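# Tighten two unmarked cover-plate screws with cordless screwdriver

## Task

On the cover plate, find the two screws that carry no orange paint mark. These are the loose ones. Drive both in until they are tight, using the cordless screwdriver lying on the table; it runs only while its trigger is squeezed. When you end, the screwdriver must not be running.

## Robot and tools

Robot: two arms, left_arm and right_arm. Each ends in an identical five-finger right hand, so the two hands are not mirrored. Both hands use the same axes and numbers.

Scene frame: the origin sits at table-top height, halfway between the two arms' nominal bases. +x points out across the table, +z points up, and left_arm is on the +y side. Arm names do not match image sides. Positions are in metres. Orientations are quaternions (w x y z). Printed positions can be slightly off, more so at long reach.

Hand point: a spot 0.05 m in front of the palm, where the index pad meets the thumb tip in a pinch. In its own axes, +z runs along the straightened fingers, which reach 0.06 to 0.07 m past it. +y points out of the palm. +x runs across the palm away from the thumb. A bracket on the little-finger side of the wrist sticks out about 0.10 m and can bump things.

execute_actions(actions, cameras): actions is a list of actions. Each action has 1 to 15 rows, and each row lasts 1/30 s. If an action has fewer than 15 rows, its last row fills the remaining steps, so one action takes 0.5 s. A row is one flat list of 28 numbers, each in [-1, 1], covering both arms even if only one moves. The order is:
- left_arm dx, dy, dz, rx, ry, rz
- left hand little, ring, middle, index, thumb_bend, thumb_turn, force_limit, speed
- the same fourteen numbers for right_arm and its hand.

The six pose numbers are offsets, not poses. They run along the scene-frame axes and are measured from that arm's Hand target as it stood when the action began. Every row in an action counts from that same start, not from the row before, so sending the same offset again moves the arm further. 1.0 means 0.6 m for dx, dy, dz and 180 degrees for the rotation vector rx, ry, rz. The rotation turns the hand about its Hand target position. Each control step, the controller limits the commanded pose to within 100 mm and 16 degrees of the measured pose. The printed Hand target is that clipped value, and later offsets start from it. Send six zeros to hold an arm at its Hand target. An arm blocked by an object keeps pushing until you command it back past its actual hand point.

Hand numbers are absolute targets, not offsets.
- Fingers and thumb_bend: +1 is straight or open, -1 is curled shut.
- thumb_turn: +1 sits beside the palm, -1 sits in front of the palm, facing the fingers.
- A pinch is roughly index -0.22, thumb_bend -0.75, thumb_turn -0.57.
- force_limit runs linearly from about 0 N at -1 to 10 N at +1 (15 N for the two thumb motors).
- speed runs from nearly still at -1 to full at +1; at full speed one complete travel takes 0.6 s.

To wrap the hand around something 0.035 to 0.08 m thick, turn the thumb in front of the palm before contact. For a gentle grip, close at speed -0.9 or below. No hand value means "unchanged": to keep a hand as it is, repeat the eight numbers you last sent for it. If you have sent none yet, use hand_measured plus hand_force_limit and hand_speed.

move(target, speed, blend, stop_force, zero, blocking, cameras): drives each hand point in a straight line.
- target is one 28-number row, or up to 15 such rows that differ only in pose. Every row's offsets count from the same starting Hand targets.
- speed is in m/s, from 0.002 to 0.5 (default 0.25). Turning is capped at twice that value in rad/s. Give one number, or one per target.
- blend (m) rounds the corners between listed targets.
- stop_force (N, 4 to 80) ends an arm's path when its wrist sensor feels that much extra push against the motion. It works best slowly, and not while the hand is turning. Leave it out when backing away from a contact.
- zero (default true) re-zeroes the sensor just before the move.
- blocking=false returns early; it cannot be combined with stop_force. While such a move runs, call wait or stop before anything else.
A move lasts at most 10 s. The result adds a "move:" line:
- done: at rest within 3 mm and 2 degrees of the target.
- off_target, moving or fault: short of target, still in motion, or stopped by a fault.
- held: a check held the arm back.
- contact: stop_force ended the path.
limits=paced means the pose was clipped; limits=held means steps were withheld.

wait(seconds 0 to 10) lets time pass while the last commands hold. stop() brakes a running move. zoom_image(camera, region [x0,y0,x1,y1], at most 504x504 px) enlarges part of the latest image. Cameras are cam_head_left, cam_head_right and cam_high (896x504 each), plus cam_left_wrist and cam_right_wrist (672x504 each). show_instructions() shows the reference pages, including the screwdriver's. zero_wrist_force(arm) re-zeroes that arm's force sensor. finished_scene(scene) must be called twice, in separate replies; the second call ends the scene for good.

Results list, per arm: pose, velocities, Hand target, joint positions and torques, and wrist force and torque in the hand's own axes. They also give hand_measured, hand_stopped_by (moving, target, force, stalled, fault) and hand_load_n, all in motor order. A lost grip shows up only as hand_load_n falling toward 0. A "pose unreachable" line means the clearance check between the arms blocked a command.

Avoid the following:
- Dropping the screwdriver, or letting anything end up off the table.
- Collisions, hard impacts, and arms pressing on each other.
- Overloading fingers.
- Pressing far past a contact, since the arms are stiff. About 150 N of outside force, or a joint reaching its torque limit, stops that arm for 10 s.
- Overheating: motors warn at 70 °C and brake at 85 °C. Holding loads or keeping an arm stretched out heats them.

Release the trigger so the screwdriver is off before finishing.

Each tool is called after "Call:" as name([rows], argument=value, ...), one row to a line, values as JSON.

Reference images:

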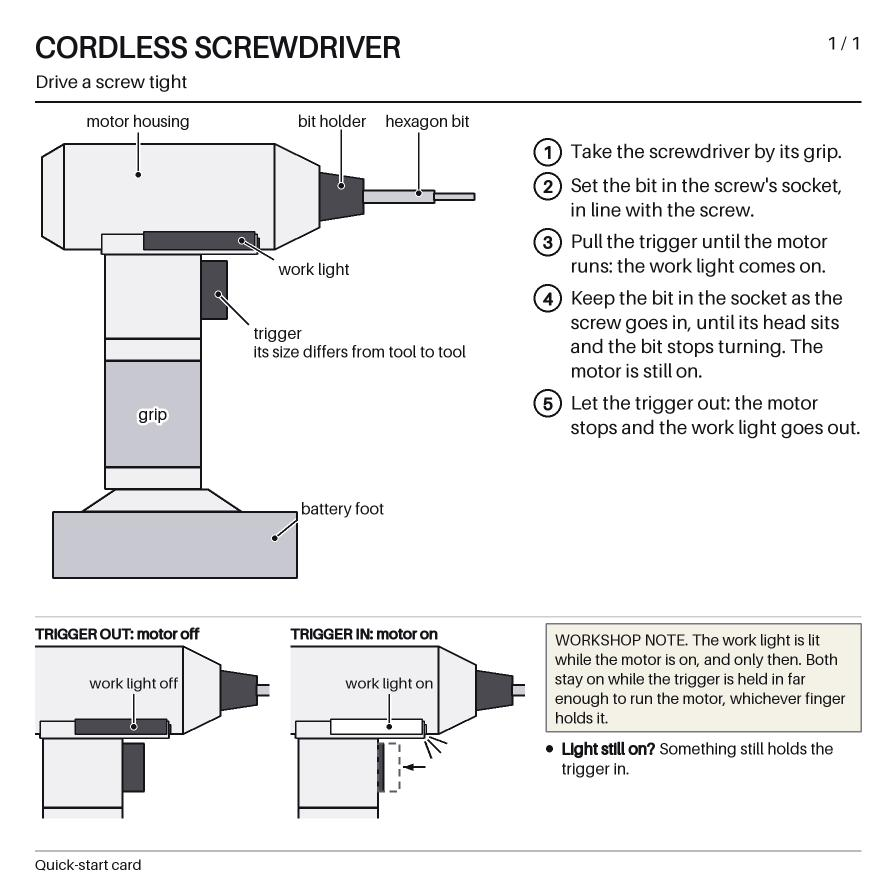

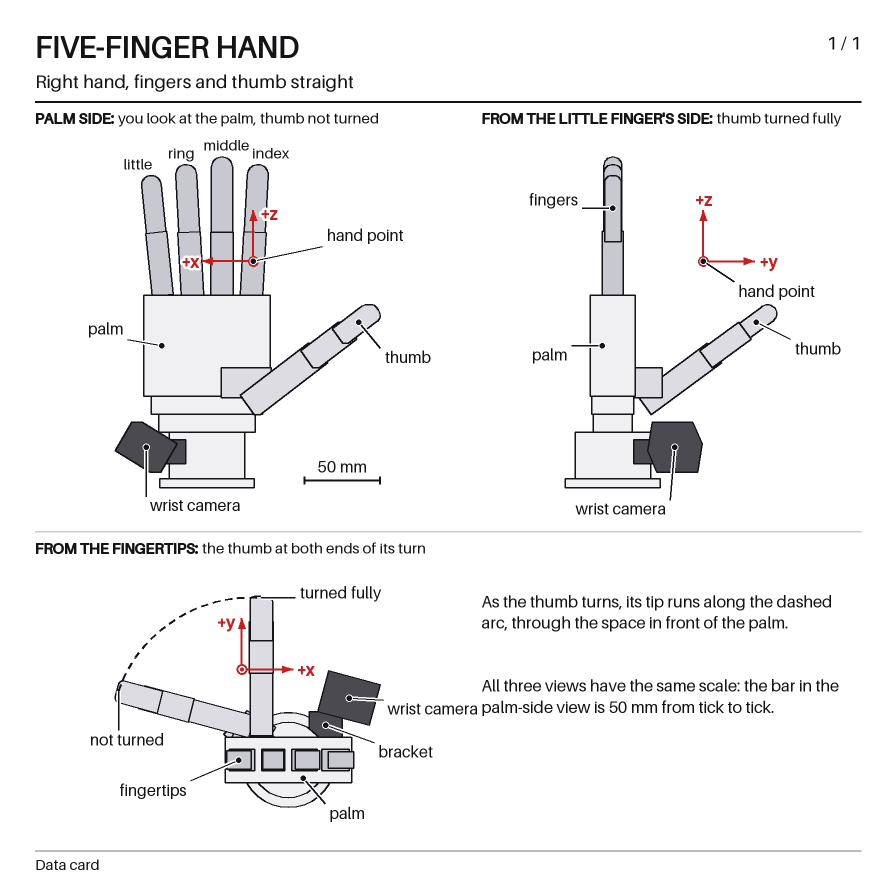

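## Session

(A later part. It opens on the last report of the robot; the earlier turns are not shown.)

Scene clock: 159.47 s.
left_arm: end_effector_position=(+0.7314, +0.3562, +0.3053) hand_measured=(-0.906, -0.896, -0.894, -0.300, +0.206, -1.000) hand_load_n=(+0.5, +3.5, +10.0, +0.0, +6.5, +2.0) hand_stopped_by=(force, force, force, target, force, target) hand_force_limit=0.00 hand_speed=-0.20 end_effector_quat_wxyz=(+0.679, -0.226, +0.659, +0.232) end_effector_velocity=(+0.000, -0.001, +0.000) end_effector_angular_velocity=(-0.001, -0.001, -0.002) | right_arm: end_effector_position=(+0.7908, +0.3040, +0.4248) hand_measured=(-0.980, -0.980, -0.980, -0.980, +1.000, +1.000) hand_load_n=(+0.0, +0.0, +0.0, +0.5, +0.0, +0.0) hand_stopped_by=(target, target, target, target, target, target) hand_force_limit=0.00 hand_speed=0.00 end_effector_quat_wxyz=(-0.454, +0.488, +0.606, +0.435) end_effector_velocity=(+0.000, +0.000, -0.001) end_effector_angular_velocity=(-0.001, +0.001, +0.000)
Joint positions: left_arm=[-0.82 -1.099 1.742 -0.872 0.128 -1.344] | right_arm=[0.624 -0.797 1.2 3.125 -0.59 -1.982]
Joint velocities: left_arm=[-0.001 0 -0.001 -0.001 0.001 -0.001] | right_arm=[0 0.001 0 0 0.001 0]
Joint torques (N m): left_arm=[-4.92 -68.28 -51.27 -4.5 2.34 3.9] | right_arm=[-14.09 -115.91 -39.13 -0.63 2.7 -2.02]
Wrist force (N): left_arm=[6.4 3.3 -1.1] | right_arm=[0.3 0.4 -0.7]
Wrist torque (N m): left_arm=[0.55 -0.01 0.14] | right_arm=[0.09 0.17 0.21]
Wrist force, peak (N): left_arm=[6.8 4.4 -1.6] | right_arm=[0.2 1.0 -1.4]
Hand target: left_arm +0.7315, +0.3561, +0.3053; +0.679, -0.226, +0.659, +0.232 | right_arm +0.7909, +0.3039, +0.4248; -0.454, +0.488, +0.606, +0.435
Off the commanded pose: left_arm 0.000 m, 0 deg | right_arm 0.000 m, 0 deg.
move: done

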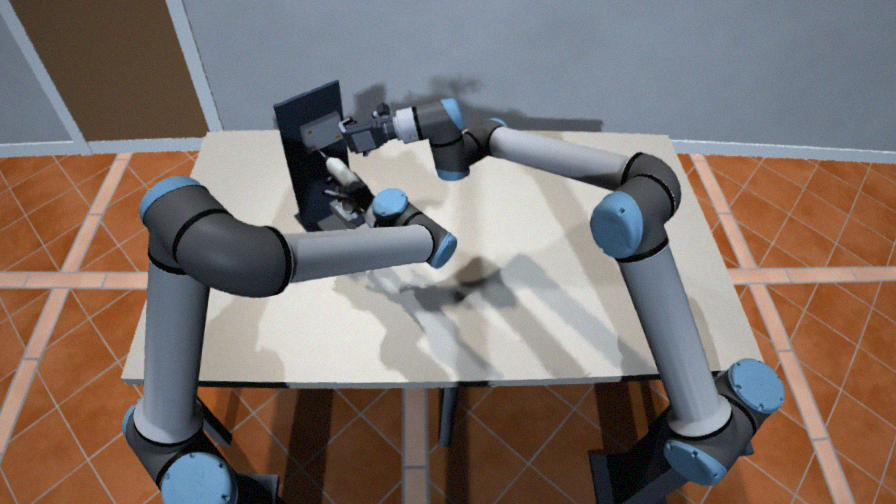

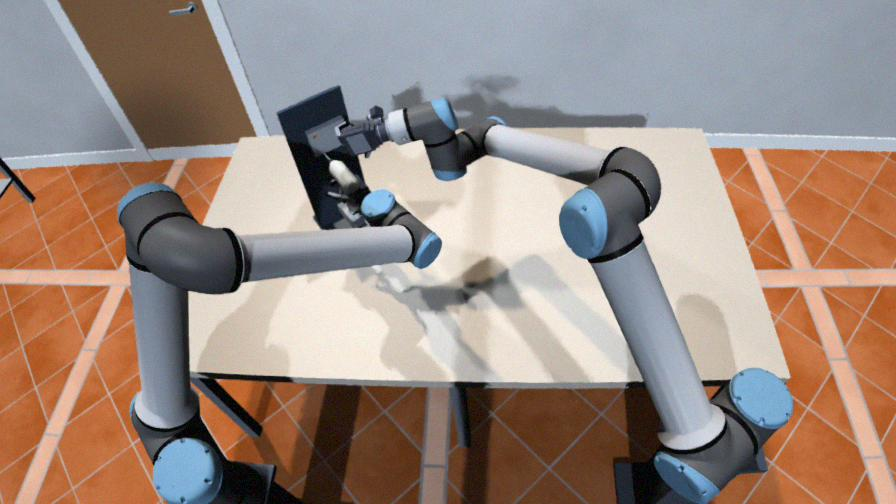

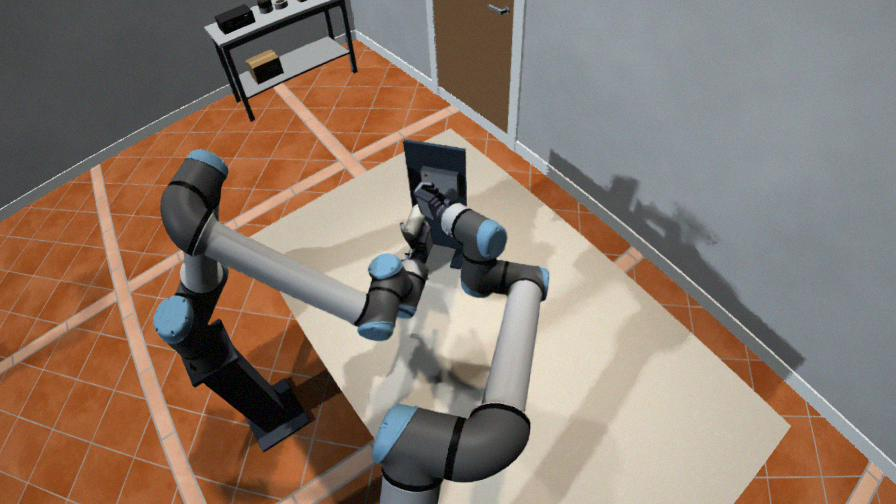

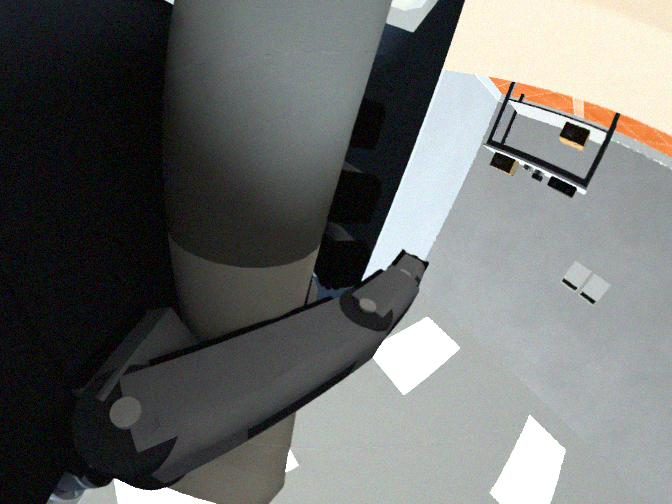

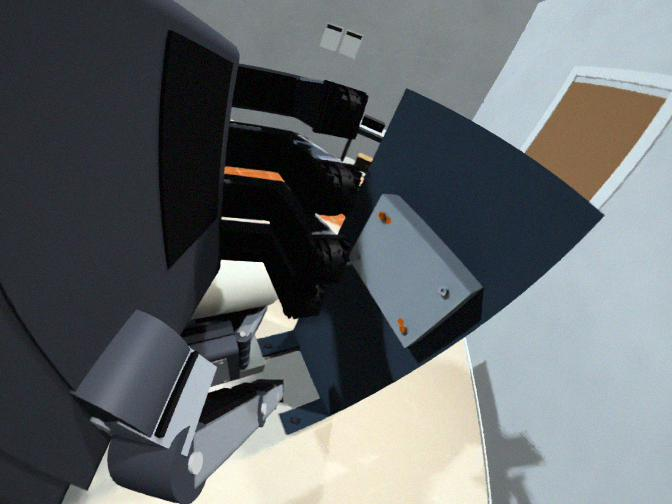

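Call:
move(target=[-0.0082,0.0105,0,0,0,0,-0.98,-0.98,-0.98,-0.3,-0.97,-1,0.0,-0.2,0,0,0,0,0,0,-0.98,-0.98,-0.98,-0.98,1,1,0,0.0], speed=0.03)

Call:
zoom_image(camera="cam_head_left", region=[290, 100, 370, 180])

Call:
zoom_image(camera="cam_head_right", region=[290, 100, 370, 180])

Call:
zoom_image(camera="cam_high", region=[400, 150, 470, 220])

Call:
zoom_image(camera="cam_right_wrist", region=[335, 240, 375, 270])

Scene clock: 162.43 s.
left_arm: end_effector_position=(+0.7265, +0.3625, +0.3053) hand_measured=(-0.906, -0.896, -0.894, -0.300, +0.206, -1.000) hand_load_n=(+0.5, +3.5, +10.0, +0.0, +6.5, +2.5) hand_stopped_by=(force, force, force, target, force, target) hand_force_limit=0.00 hand_speed=-0.20 end_effector_quat_wxyz=(+0.679, -0.226, +0.659, +0.232) end_effector_velocity=(+0.000, +0.000, +0.000) end_effector_angular_velocity=(+0.000, +0.000, +0.000) | right_arm: end_effector_position=(+0.7909, +0.3039, +0.4248) hand_measured=(-0.980, -0.980, -0.980, -0.980, +1.000, +1.000) hand_load_n=(+0.0, +0.0, +0.0, +0.0, +0.0, +0.0) hand_stopped_by=(target, target, target, target, target, target) hand_force_limit=0.00 hand_speed=0.00 end_effector_quat_wxyz=(-0.454, +0.488, +0.606, +0.435) end_effector_velocity=(+0.000, +0.000, +0.001) end_effector_angular_velocity=(+0.001, -0.001, +0.000)
Joint positions: left_arm=[-0.819 -1.109 1.758 -0.876 0.129 -1.347] | right_arm=[0.624 -0.797 1.2 3.125 -0.59 -1.982]
Joint velocities: left_arm=[0 0 0 0 0 0] | right_arm=[0 0 0 -0.001 0 0]
Joint torques (N m): left_arm=[9.23 -61.44 -45.55 -5.07 2.8 1.42] | right_arm=[-13.89 -116.88 -40.75 -2.1 2.43 -2.26]
Wrist force (N): left_arm=[6.5 3.6 -1.0] | right_arm=[0.2 0.5 -0.6]
Wrist torque (N m): left_arm=[0.60 -0.02 0.15] | right_arm=[0.10 0.18 0.20]
Wrist force, peak (N): left_arm=[6.7 3.5 -1.0] | right_arm=[0.2 0.7 -1.0]
Hand target: left_arm +0.7266, +0.3624, +0.3053; +0.679, -0.226, +0.659, +0.232 | right_arm +0.7909, +0.3039, +0.4248; -0.454, +0.488, +0.606, +0.435
Off the commanded pose: left_arm 0.000 m, 0 deg | right_arm 0.000 m, 0 deg.
move: done

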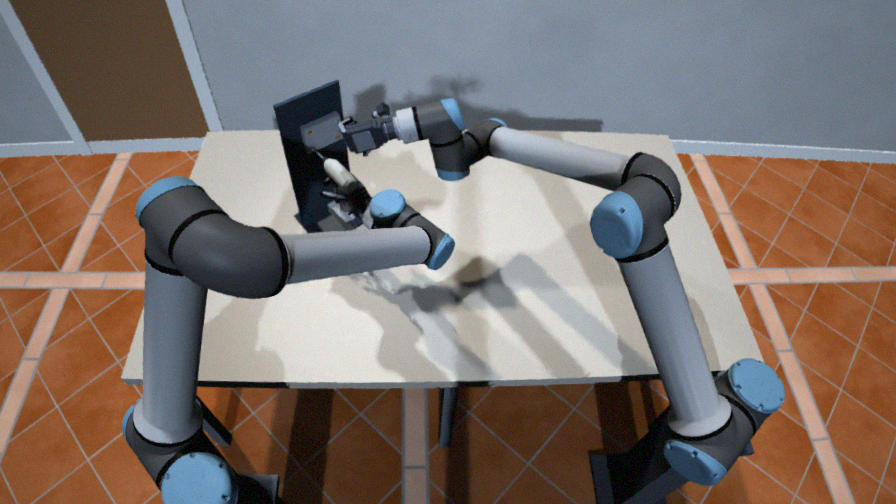

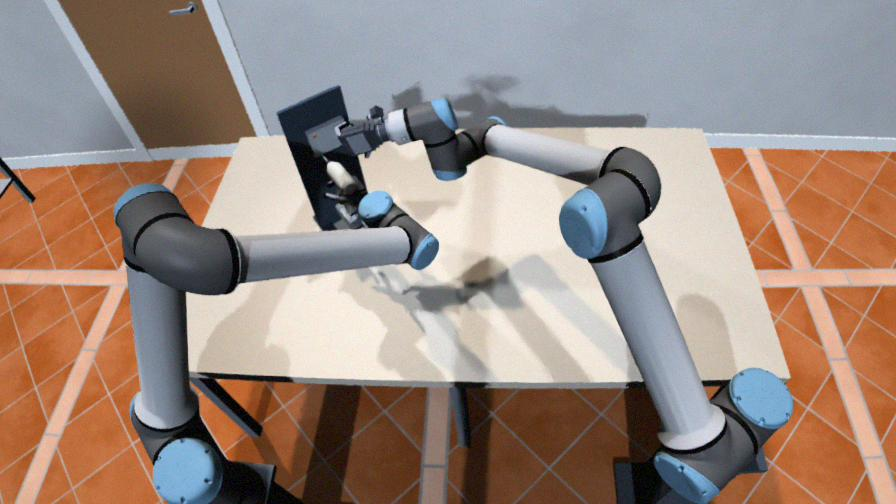

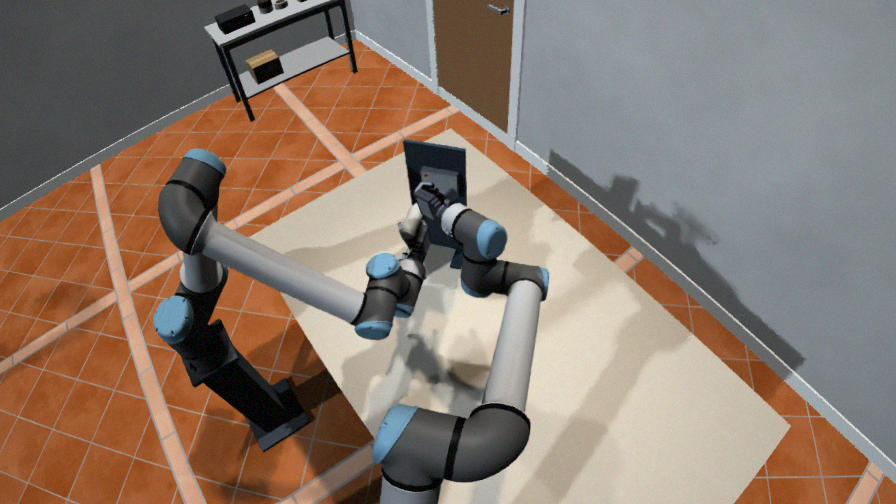

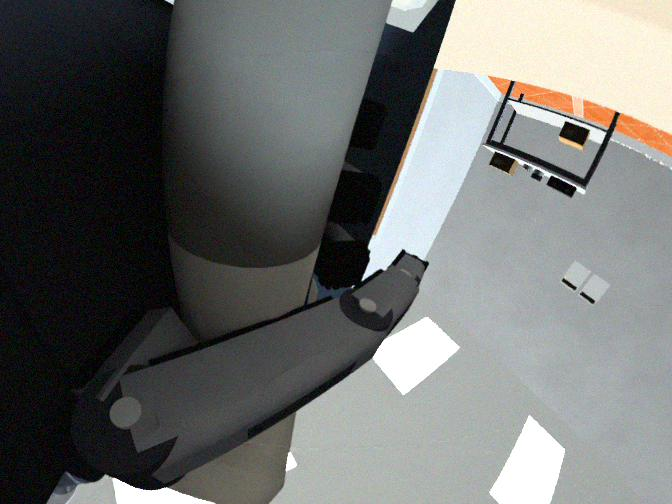

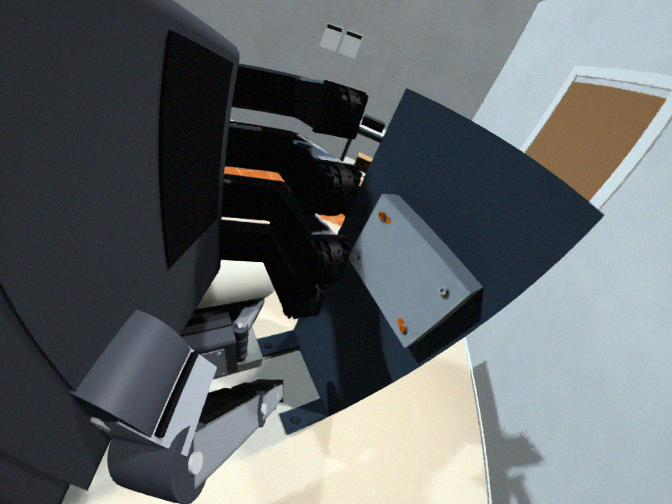

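Scaled by 6.300.

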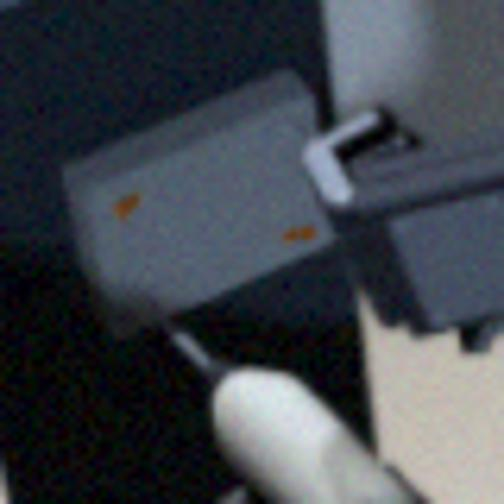

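Scaled by 6.300.

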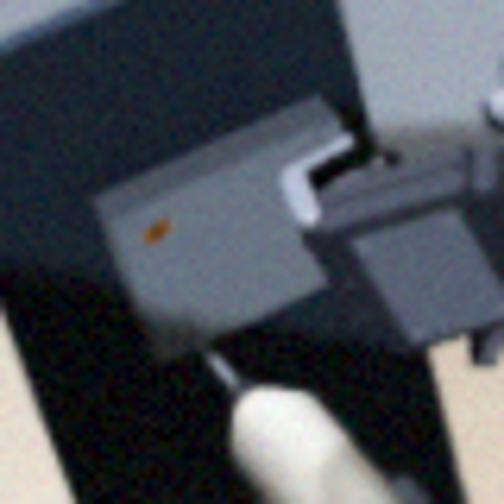

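Scaled by 7.200.

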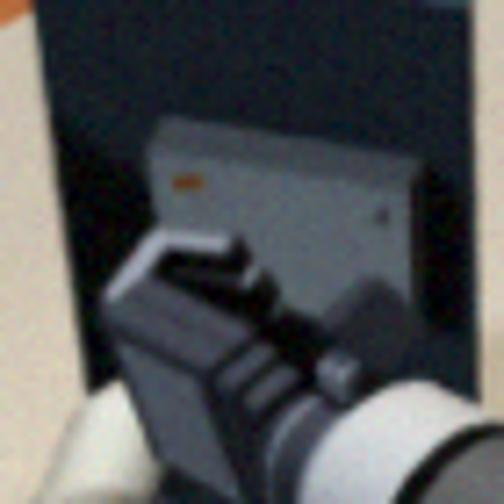

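Scaled by 12.600 from the camera's 672x504 image, which has a finer 960x720 frame.

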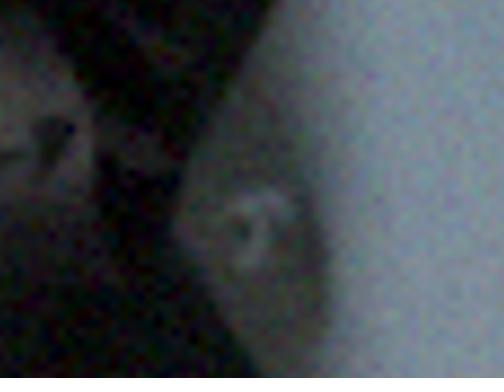

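Call:
move(target=[0,0,0,0,0,0,-0.98,-0.98,-0.98,-0.3,-0.97,-1,0.0,-0.2,-0.0328,-0.0257,0,0,0,0,-0.98,-0.98,-0.98,-0.98,1,1,0,0.0], speed=0.05, cameras=["cam_right_wrist"])

Call:
zoom_image(camera="cam_right_wrist", region=[330, 230, 390, 275])

Call:
zoom_image(camera="cam_right_wrist", region=[345, 240, 385, 270])

Scene clock: 163.53 s.
left_arm: end_effector_position=(+0.7266, +0.3624, +0.3054) hand_measured=(-0.906, -0.896, -0.894, -0.300, +0.206, -1.000) hand_load_n=(+0.5, +3.5, +10.5, +0.0, +6.0, +2.5) hand_stopped_by=(force, force, force, target, force, target) hand_force_limit=0.00 hand_speed=-0.20 end_effector_quat_wxyz=(+0.679, -0.226, +0.659, +0.232) end_effector_velocity=(+0.000, +0.000, +0.000) end_effector_angular_velocity=(+0.001, +0.001, +0.000) | right_arm: end_effector_position=(+0.7712, +0.2884, +0.4249) hand_measured=(-0.980, -0.980, -0.980, -0.980, +1.000, +1.000) hand_load_n=(+0.5, +0.0, +0.0, +0.0, +0.0, +0.0) hand_stopped_by=(target, target, target, target, target, target) hand_force_limit=0.00 hand_speed=0.00 end_effector_quat_wxyz=(-0.454, +0.488, +0.606, +0.435) end_effector_velocity=(+0.001, +0.001, +0.001) end_effector_angular_velocity=(+0.001, -0.001, +0.000)
Joint positions: left_arm=[-0.819 -1.109 1.758 -0.876 0.129 -1.347] | right_arm=[0.624 -0.836 1.271 3.093 -0.59 -1.982]
Joint velocities: left_arm=[0 0 0 0.001 0 0] | right_arm=[0 0.001 -0.004 0.002 0 0]
Joint torques (N m): left_arm=[-1.65 -55.97 -49.51 -2.84 0.59 4.34] | right_arm=[13.79 -96.38 -46.64 -0.69 -0.7 1.84]
Wrist force (N): left_arm=[6.7 3.2 -1.2] | right_arm=[0.0 0.3 -0.8]
Wrist torque (N m): left_arm=[0.55 -0.04 0.14] | right_arm=[0.07 0.19 0.18]
Wrist force, peak (N): left_arm=[6.9 3.1 -1.3] | right_arm=[-0.1 -0.5 -1.2]
Hand target: left_arm +0.7266, +0.3624, +0.3053; +0.679, -0.226, +0.659, +0.232 | right_arm +0.7712, +0.2885, +0.4248; -0.454, +0.488, +0.606, +0.435
Off the commanded pose: left_arm 0.000 m, 0 deg | right_arm 0.000 m, 0 deg.
move: done
Images, in order (width x height): cam_right_wrist 672x504.

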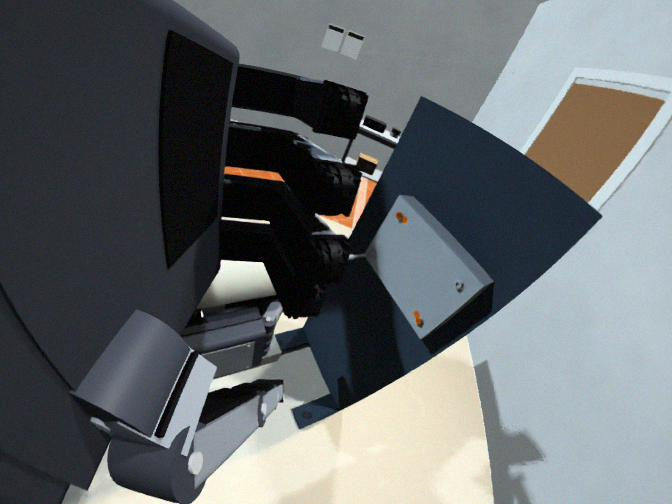

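Scaled by 8.400 from the camera's 672x504 image, which has a finer 960x720 frame.

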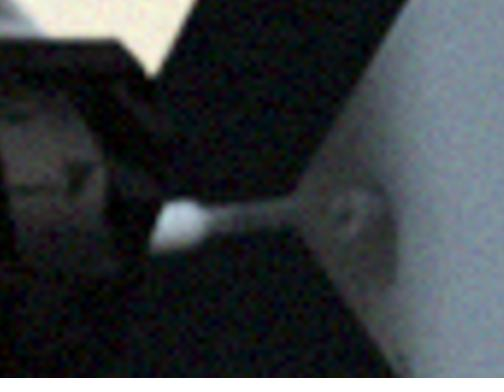

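Scaled by 12.600 from the camera's 672x504 image, which has a finer 960x720 frame.

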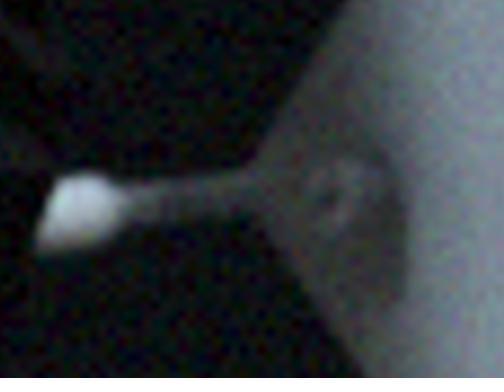

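Call:
move(target=[0.0123,0.0033,0,0,0,0,-0.98,-0.98,-0.98,-0.3,-0.97,-1,0.0,-0.2,0,0,0,0,0,0,-0.98,-0.98,-0.98,-0.98,1,1,0,0.0], speed=0.015, stop_force=6, cameras=["cam_right_wrist"])

Call:
zoom_image(camera="cam_right_wrist", region=[345, 240, 385, 270])

Call:
zoom_image(camera="cam_right_wrist", region=[360, 245, 380, 265])

Scene clock: 165.67 s.
left_arm: end_effector_position=(+0.7339, +0.3644, +0.3053) hand_measured=(-0.906, -0.896, -0.894, -0.300, +0.206, -1.000) hand_load_n=(+0.5, +3.5, +10.0, +0.0, +6.5, +2.5) hand_stopped_by=(force, force, force, target, force, target) hand_force_limit=0.00 hand_speed=-0.20 end_effector_quat_wxyz=(+0.679, -0.226, +0.659, +0.232) end_effector_velocity=(+0.000, +0.000, +0.000) end_effector_angular_velocity=(-0.001, -0.001, +0.001) | right_arm: end_effector_position=(+0.7712, +0.2885, +0.4248) hand_measured=(-0.980, -0.980, -0.980, -0.980, +1.000, +1.000) hand_load_n=(+0.0, +0.0, +0.0, +0.0, +0.0, +0.0) hand_stopped_by=(target, target, target, target, target, target) hand_force_limit=0.00 hand_speed=0.00 end_effector_quat_wxyz=(-0.454, +0.488, +0.606, +0.435) end_effector_velocity=(+0.000, +0.000, +0.001) end_effector_angular_velocity=(+0.001, -0.001, +0.000)
Joint positions: left_arm=[-0.81 -1.1 1.743 -0.856 0.138 -1.361] | right_arm=[0.624 -0.836 1.271 3.093 -0.59 -1.982]
Joint velocities: left_arm=[0 0 0 0 0 0] | right_arm=[0 0 0 -0.001 0 0]
Joint torques (N m): left_arm=[-13.46 -86.88 -26.14 -1.19 -1.04 -1.23] | right_arm=[14.94 -94.17 -36.4 -1.01 0.75 1.32]
Wrist force (N): left_arm=[6.2 3.4 -1.2] | right_arm=[-0.2 0.2 -0.7]
Wrist torque (N m): left_arm=[0.59 0.03 0.12] | right_arm=[0.06 0.22 0.17]
Wrist force, peak (N): left_arm=[6.9 3.3 -1.5] | right_arm=[0.0 0.5 -1.1]
Hand target: left_arm +0.7339, +0.3644, +0.3053; +0.679, -0.226, +0.659, +0.232 | right_arm +0.7712, +0.2885, +0.4248; -0.454, +0.488, +0.606, +0.435
Off the commanded pose: left_arm 0.000 m, 0 deg | right_arm 0.000 m, 0 deg.
move: done
Images, in order (width x height): cam_right_wrist 672x504.

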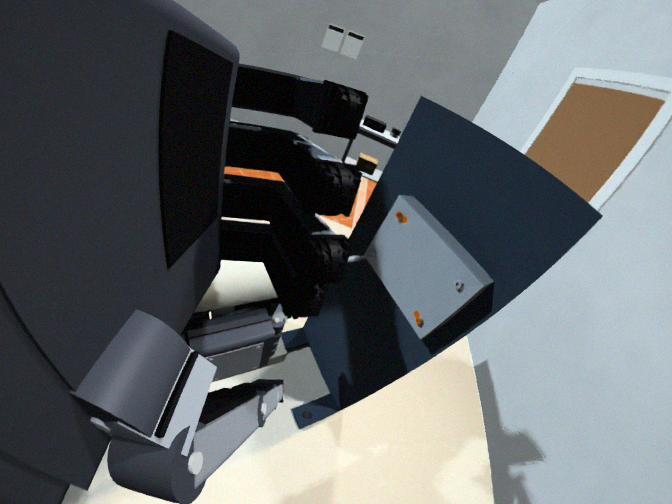

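Scaled by 12.600 from the camera's 672x504 image, which has a finer 960x720 frame.

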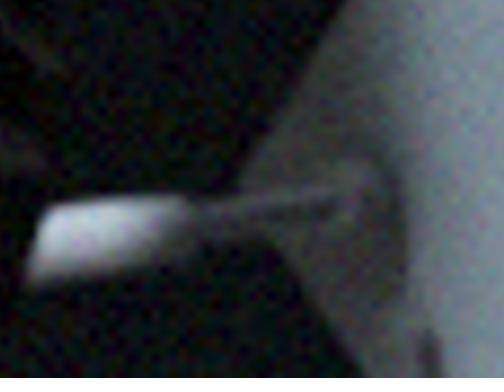

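Scaled by 25.200 from the camera's 672x504 image, which has a finer 960x720 frame.

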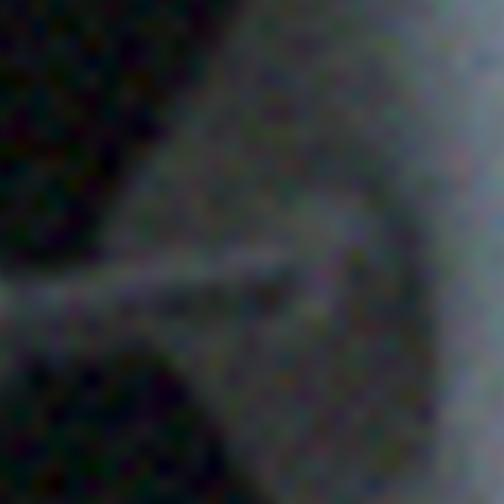

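Call:
move(target=[0.0079,0.0062,0,0,0,0,-0.98,-0.98,-0.98,-0.9,-0.97,-1,0.6,-0.2,0,0,0,0,0,0,-0.98,-0.98,-0.98,-0.98,1,1,0,0.0], speed=0.004, stop_force=6, cameras=["cam_right_wrist"])

Call:
zoom_image(camera="cam_right_wrist", region=[345, 240, 385, 270])

Call:
zoom_image(camera="cam_right_wrist", region=[360, 245, 380, 265])

Call:
zoom_image(camera="cam_right_wrist", region=[200, 250, 290, 330])

Scene clock: 168.03 s.
left_arm: end_effector_position=(+0.7387, +0.3681, +0.3053) hand_measured=(-0.906, -0.896, -0.894, -0.870, +0.206, -1.000) hand_load_n=(+0.0, +2.5, +9.0, +9.5, +7.0, +4.0) hand_stopped_by=(force, force, force, force, force, target) hand_force_limit=0.60 hand_speed=-0.20 end_effector_quat_wxyz=(+0.679, -0.226, +0.659, +0.232) end_effector_velocity=(+0.000, +0.000, +0.000) end_effector_angular_velocity=(+0.000, +0.000, +0.000) | right_arm: end_effector_position=(+0.7712, +0.2885, +0.4248) hand_measured=(-0.980, -0.980, -0.980, -0.980, +1.000, +1.000) hand_load_n=(+0.0, +0.0, +0.0, +0.0, +0.0, +0.0) hand_stopped_by=(target, target, target, target, target, target) hand_force_limit=0.00 hand_speed=0.00 end_effector_quat_wxyz=(-0.454, +0.488, +0.606, +0.435) end_effector_velocity=(+0.000, +0.000, -0.002) end_effector_angular_velocity=(-0.001, +0.001, +0.000)
Joint positions: left_arm=[-0.803 -1.095 1.735 -0.842 0.145 -1.372] | right_arm=[0.624 -0.836 1.271 3.093 -0.59 -1.982]
Joint velocities: left_arm=[0 0 0 0 0 0.001] | right_arm=[0 0.001 0 -0.001 0 0]
Joint torques (N m): left_arm=[-6.69 -62.33 -47.28 0.75 0.4 -3.28] | right_arm=[13.77 -95.24 -37.93 -1.58 1.28 0.94]
Wrist force (N): left_arm=[6.5 2.9 -1.2] | right_arm=[-0.2 0.4 -0.9]
Wrist torque (N m): left_arm=[0.51 -0.01 0.13] | right_arm=[0.10 0.23 0.18]
Wrist force, peak (N): left_arm=[6.7 3.2 -1.7] | right_arm=[-0.1 0.5 -1.2]
Hand target: left_arm +0.7387, +0.3681, +0.3053; +0.679, -0.226, +0.659, +0.232 | right_arm +0.7712, +0.2885, +0.4248; -0.454, +0.488, +0.606, +0.435
Off the commanded pose: left_arm 0.000 m, 0 deg | right_arm 0.000 m, 0 deg.
move: done
Images, in order (width x height): cam_right_wrist 672x504.

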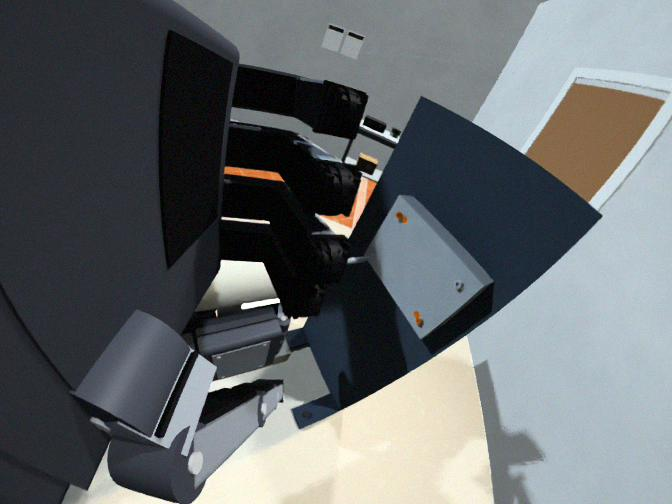

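Scaled by 12.600 from the camera's 672x504 image, which has a finer 960x720 frame.

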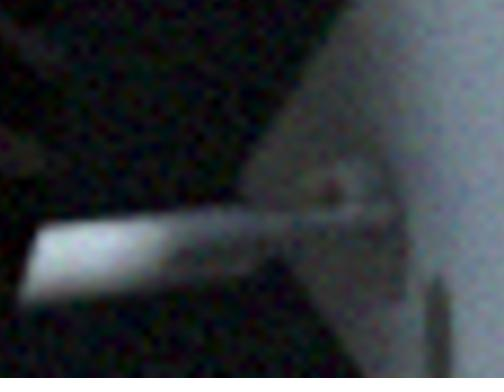

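Scaled by 25.200 from the camera's 672x504 image, which has a finer 960x720 frame.

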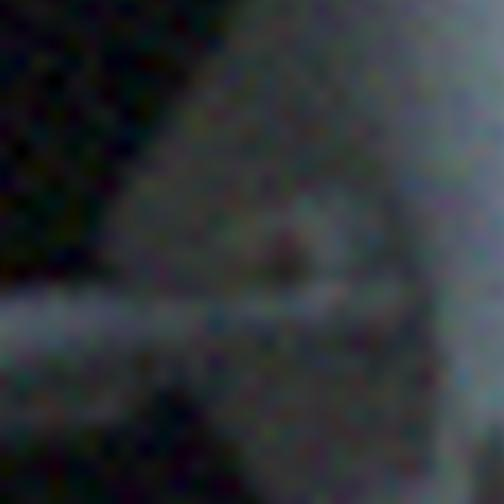

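Scaled by 5.600 from the camera's 672x504 image, which has a finer 960x720 frame.

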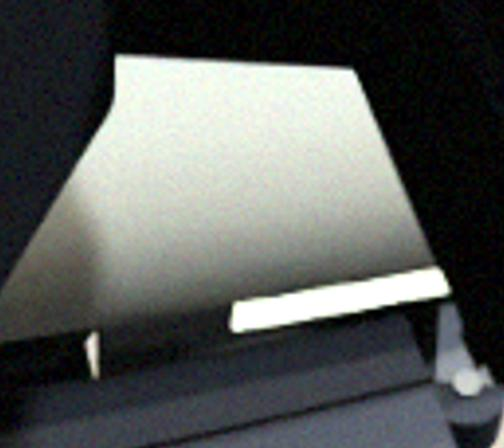

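Call:
move([
  [-0.0131,-0.0103,0,0,0,0,-0.98,-0.98,-0.98,-0.9,-0.97,-1,0.6,-0.2,0,0,0,0,0,0,-0.98,-0.98,-0.98,-0.98,1,1,0,0.0],
  [-0.01825,-0.00375,0,0,0,0,-0.98,-0.98,-0.98,-0.9,-0.97,-1,0.6,-0.2,0,0,0,0,0,0,-0.98,-0.98,-0.98,-0.98,1,1,0,0.0],
], speed=0.02, cameras=["cam_right_wrist"])

Call:
zoom_image(camera="cam_right_wrist", region=[345, 240, 385, 270])

Call:
zoom_image(camera="cam_right_wrist", region=[360, 245, 380, 265])

Scene clock: 169.60 s.
left_arm: end_effector_position=(+0.7276, +0.3660, +0.3053) hand_measured=(-0.906, -0.896, -0.894, -0.870, +0.206, -1.000) hand_load_n=(+0.5, +2.5, +9.0, +9.5, +7.0, +4.0) hand_stopped_by=(force, force, force, force, force, target) hand_force_limit=0.60 hand_speed=-0.20 end_effector_quat_wxyz=(+0.679, -0.226, +0.659, +0.232) end_effector_velocity=(+0.000, +0.000, +0.000) end_effector_angular_velocity=(+0.001, +0.000, +0.001) | right_arm: end_effector_position=(+0.7712, +0.2885, +0.4248) hand_measured=(-0.980, -0.980, -0.980, -0.980, +1.000, +1.000) hand_load_n=(+0.0, +0.0, +0.0, +0.0, +0.0, +0.0) hand_stopped_by=(target, target, target, target, target, target) hand_force_limit=0.00 hand_speed=0.00 end_effector_quat_wxyz=(-0.454, +0.488, +0.606, +0.435) end_effector_velocity=(+0.000, +0.000, -0.002) end_effector_angular_velocity=(-0.001, +0.002, +0.000)
Joint positions: left_arm=[-0.815 -1.109 1.758 -0.869 0.133 -1.354] | right_arm=[0.624 -0.836 1.271 3.093 -0.59 -1.982]
Joint velocities: left_arm=[0 0 -0.001 0 0 0.001] | right_arm=[0 0.001 0 0 0 0.001]
Joint torques (N m): left_arm=[11 -57.16 -48.94 -4.54 3.36 -1.78] | right_arm=[13.53 -95.11 -39.21 -1.88 1.27 0.14]
Wrist force (N): left_arm=[6.4 3.1 -1.0] | right_arm=[0.0 0.3 -0.8]
Wrist torque (N m): left_arm=[0.52 0.00 0.12] | right_arm=[0.09 0.20 0.18]
Wrist force, peak (N): left_arm=[6.8 3.2 -1.3] | right_arm=[-0.2 0.6 -1.0]
Hand target: left_arm +0.7277, +0.3659, +0.3054; +0.679, -0.226, +0.659, +0.232 | right_arm +0.7712, +0.2885, +0.4248; -0.454, +0.488, +0.606, +0.435
Off the commanded pose: left_arm 0.000 m, 0 deg | right_arm 0.000 m, 0 deg.
move: done
Images, in order (width x height): cam_right_wrist 672x504.

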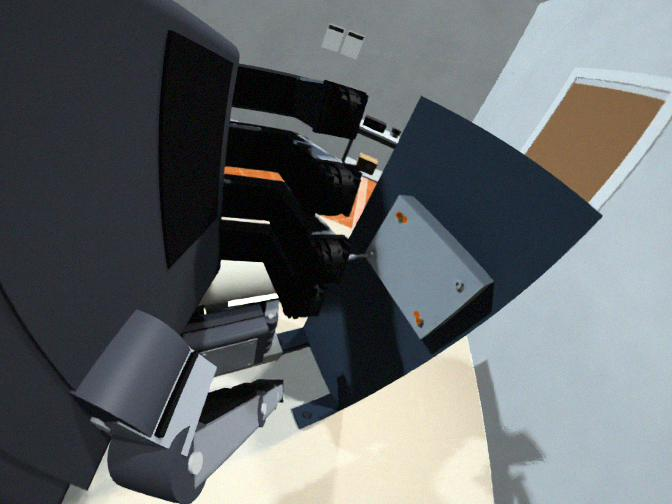

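Scaled by 12.600 from the camera's 672x504 image, which has a finer 960x720 frame.

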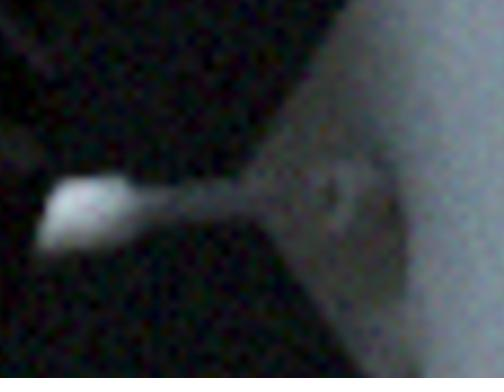

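Scaled by 25.200 from the camera's 672x504 image, which has a finer 960x720 frame.

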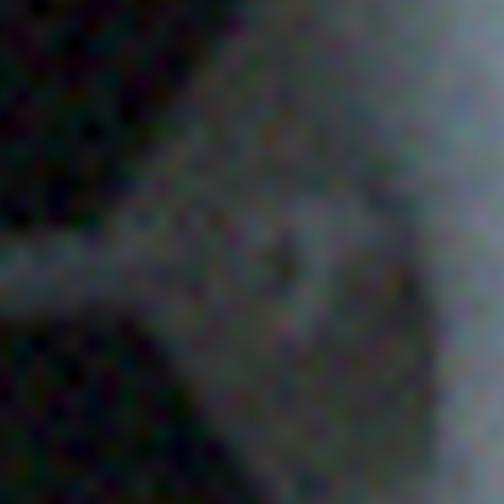

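Call:
move(target=[0.0157,0.0123,0,0,0,0,-0.98,-0.98,-0.98,-0.9,-0.97,-1,0.6,-0.2,0,0,0,0,0,0,-0.98,-0.98,-0.98,-0.98,1,1,0,0.0], speed=0.004, stop_force=6, cameras=["cam_right_wrist"])

Call:
zoom_image(camera="cam_right_wrist", region=[345, 240, 385, 270])

Call:
zoom_image(camera="cam_right_wrist", region=[360, 245, 380, 265])

Scene clock: 173.30 s.
left_arm: end_effector_position=(+0.7372, +0.3733, +0.3054) hand_measured=(-0.906, -0.896, -0.894, -0.870, +0.206, -1.000) hand_load_n=(+0.0, +3.0, +8.5, +9.0, +7.5, +3.5) hand_stopped_by=(force, force, force, force, force, target) hand_force_limit=0.60 hand_speed=-0.20 end_effector_quat_wxyz=(+0.679, -0.226, +0.659, +0.232) end_effector_velocity=(+0.000, -0.001, +0.000) end_effector_angular_velocity=(+0.000, +0.000, +0.000) | right_arm: end_effector_position=(+0.7712, +0.2885, +0.4248) hand_measured=(-0.980, -0.980, -0.980, -0.980, +1.000, +1.000) hand_load_n=(+0.0, +0.0, +0.0, +0.0, +0.0, +0.0) hand_stopped_by=(target, target, target, target, target, target) hand_force_limit=0.00 hand_speed=0.00 end_effector_quat_wxyz=(-0.454, +0.488, +0.606, +0.435) end_effector_velocity=(+0.000, +0.000, -0.001) end_effector_angular_velocity=(-0.001, +0.001, +0.000)
Joint positions: left_arm=[-0.799 -1.1 1.742 -0.84 0.149 -1.377] | right_arm=[0.624 -0.836 1.271 3.093 -0.59 -1.982]
Joint velocities: left_arm=[-0.001 0 0 0 0 0.001] | right_arm=[0 0.001 0 0 0 0.001]
Joint torques (N m): left_arm=[-8.19 -62.55 -44.38 0.92 -0.67 -2.7] | right_arm=[14.1 -96.09 -42.09 -2.58 1.26 -0.24]
Wrist force (N): left_arm=[5.2 2.4 -0.6] | right_arm=[-0.1 0.2 -0.9]
Wrist torque (N m): left_arm=[0.67 -0.08 0.13] | right_arm=[0.07 0.21 0.18]
Wrist force, peak (N): left_arm=[6.6 2.5 -5.5] | right_arm=[0.3 0.6 -1.2]
Hand target: left_arm +0.7372, +0.3732, +0.3054; +0.679, -0.226, +0.659, +0.232 | right_arm +0.7712, +0.2885, +0.4248; -0.454, +0.488, +0.606, +0.435
Off the commanded pose: left_arm 0.000 m, 0 deg | right_arm 0.000 m, 0 deg.
move: done
Images, in order (width x height): cam_right_wrist 672x504.

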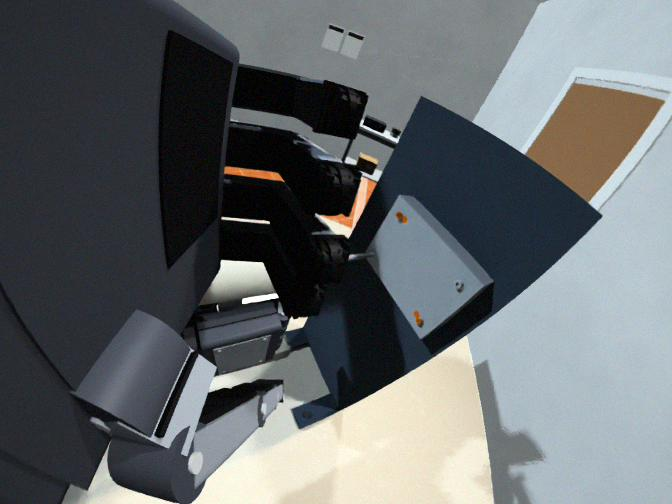

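Scaled by 12.600 from the camera's 672x504 image, which has a finer 960x720 frame.

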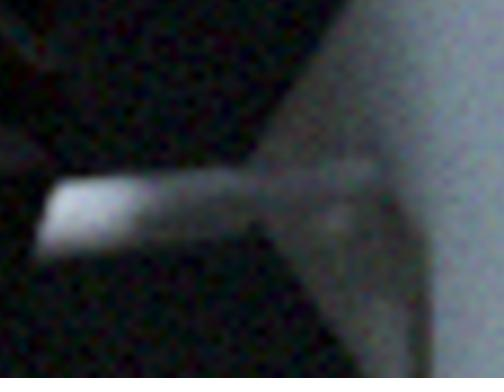

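Scaled by 25.200 from the camera's 672x504 image, which has a finer 960x720 frame.

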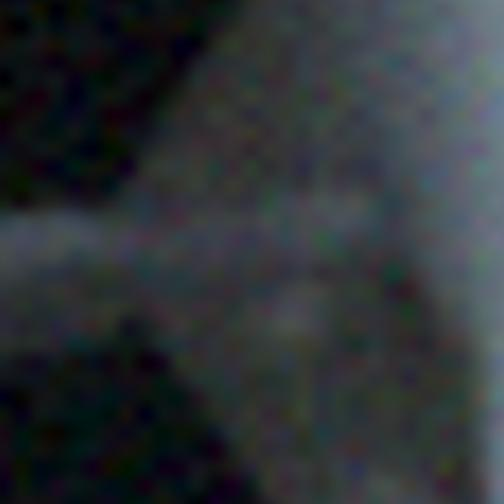

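Call:
move([
  [-0.0144,-0.0113,0,0,0,0,-0.98,-0.98,-0.98,-0.9,-0.97,-1,0.6,-0.2,0,0,0,0,0,0,-0.98,-0.98,-0.98,-0.98,1,1,0,0.0],
  [-0.0170,-0.0080,-0.0067,0,0,0,-0.98,-0.98,-0.98,-0.9,-0.97,-1,0.6,-0.2,0,0,0,0,0,0,-0.98,-0.98,-0.98,-0.98,1,1,0,0.0],
], speed=0.02, cameras=["cam_right_wrist"])

Call:
zoom_image(camera="cam_right_wrist", region=[345, 240, 385, 270])

Call:
zoom_image(camera="cam_right_wrist", region=[360, 245, 380, 265])

Scene clock: 174.93 s.
left_arm: end_effector_position=(+0.7269, +0.3685, +0.3013) hand_measured=(-0.906, -0.896, -0.894, -0.870, +0.206, -1.000) hand_load_n=(+0.0, +3.0, +9.0, +9.0, +7.5, +3.5) hand_stopped_by=(force, force, force, force, force, target) hand_force_limit=0.60 hand_speed=-0.20 end_effector_quat_wxyz=(+0.679, -0.226, +0.659, +0.232) end_effector_velocity=(+0.000, +0.000, +0.000) end_effector_angular_velocity=(+0.001, +0.001, +0.000) | right_arm: end_effector_position=(+0.7712, +0.2885, +0.4248) hand_measured=(-0.980, -0.980, -0.980, -0.980, +1.000, +1.000) hand_load_n=(+0.0, +0.0, +0.0, +0.0, +0.0, +0.0) hand_stopped_by=(target, target, target, target, target, target) hand_force_limit=0.00 hand_speed=0.00 end_effector_quat_wxyz=(-0.454, +0.488, +0.606, +0.435) end_effector_velocity=(+0.000, +0.000, +0.000) end_effector_angular_velocity=(+0.000, -0.001, +0.000)
Joint positions: left_arm=[-0.813 -1.107 1.764 -0.874 0.135 -1.357] | right_arm=[0.624 -0.836 1.271 3.093 -0.59 -1.982]
Joint velocities: left_arm=[0 0 0 0 0 0] | right_arm=[0 0 0 -0.001 0 0]
Joint torques (N m): left_arm=[10.45 -56 -42.3 -3.7 3.73 3.8] | right_arm=[12.5 -96.29 -42.99 -3.12 1.22 -0.38]
Wrist force (N): left_arm=[6.3 3.3 -1.2] | right_arm=[-0.2 0.2 -0.6]
Wrist torque (N m): left_arm=[0.58 0.02 0.12] | right_arm=[0.06 0.23 0.16]
Wrist force, peak (N): left_arm=[7.0 3.3 -1.1] | right_arm=[0.1 0.5 -1.1]
Hand target: left_arm +0.7269, +0.3685, +0.3013; +0.679, -0.226, +0.659, +0.232 | right_arm +0.7712, +0.2885, +0.4248; -0.454, +0.488, +0.606, +0.435
Off the commanded pose: left_arm 0.000 m, 0 deg | right_arm 0.000 m, 0 deg.
move: done
Images, in order (width x height): cam_right_wrist 672x504.

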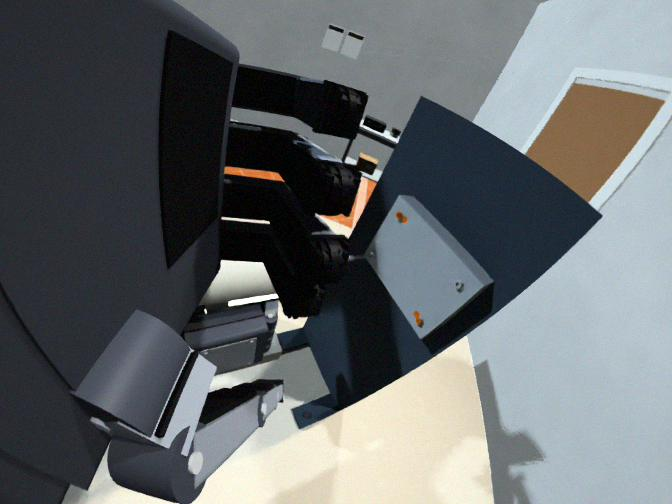

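Scaled by 12.600 from the camera's 672x504 image, which has a finer 960x720 frame.

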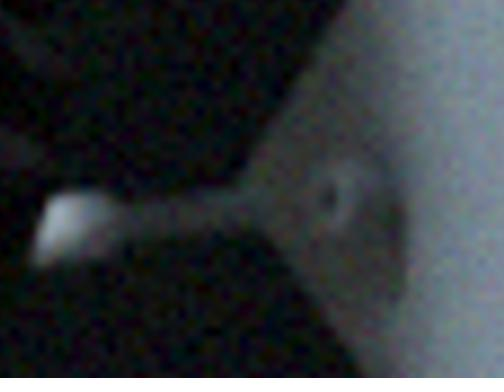

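Scaled by 25.200 from the camera's 672x504 image, which has a finer 960x720 frame.

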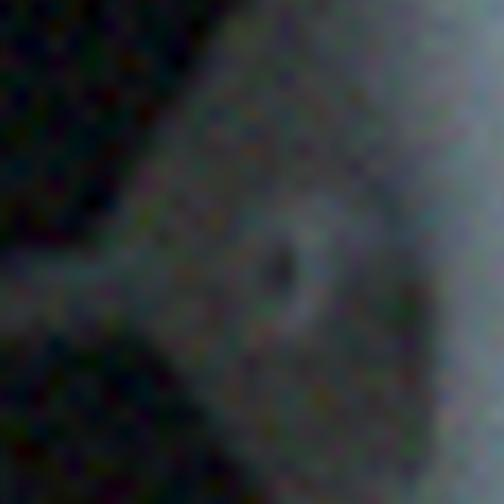

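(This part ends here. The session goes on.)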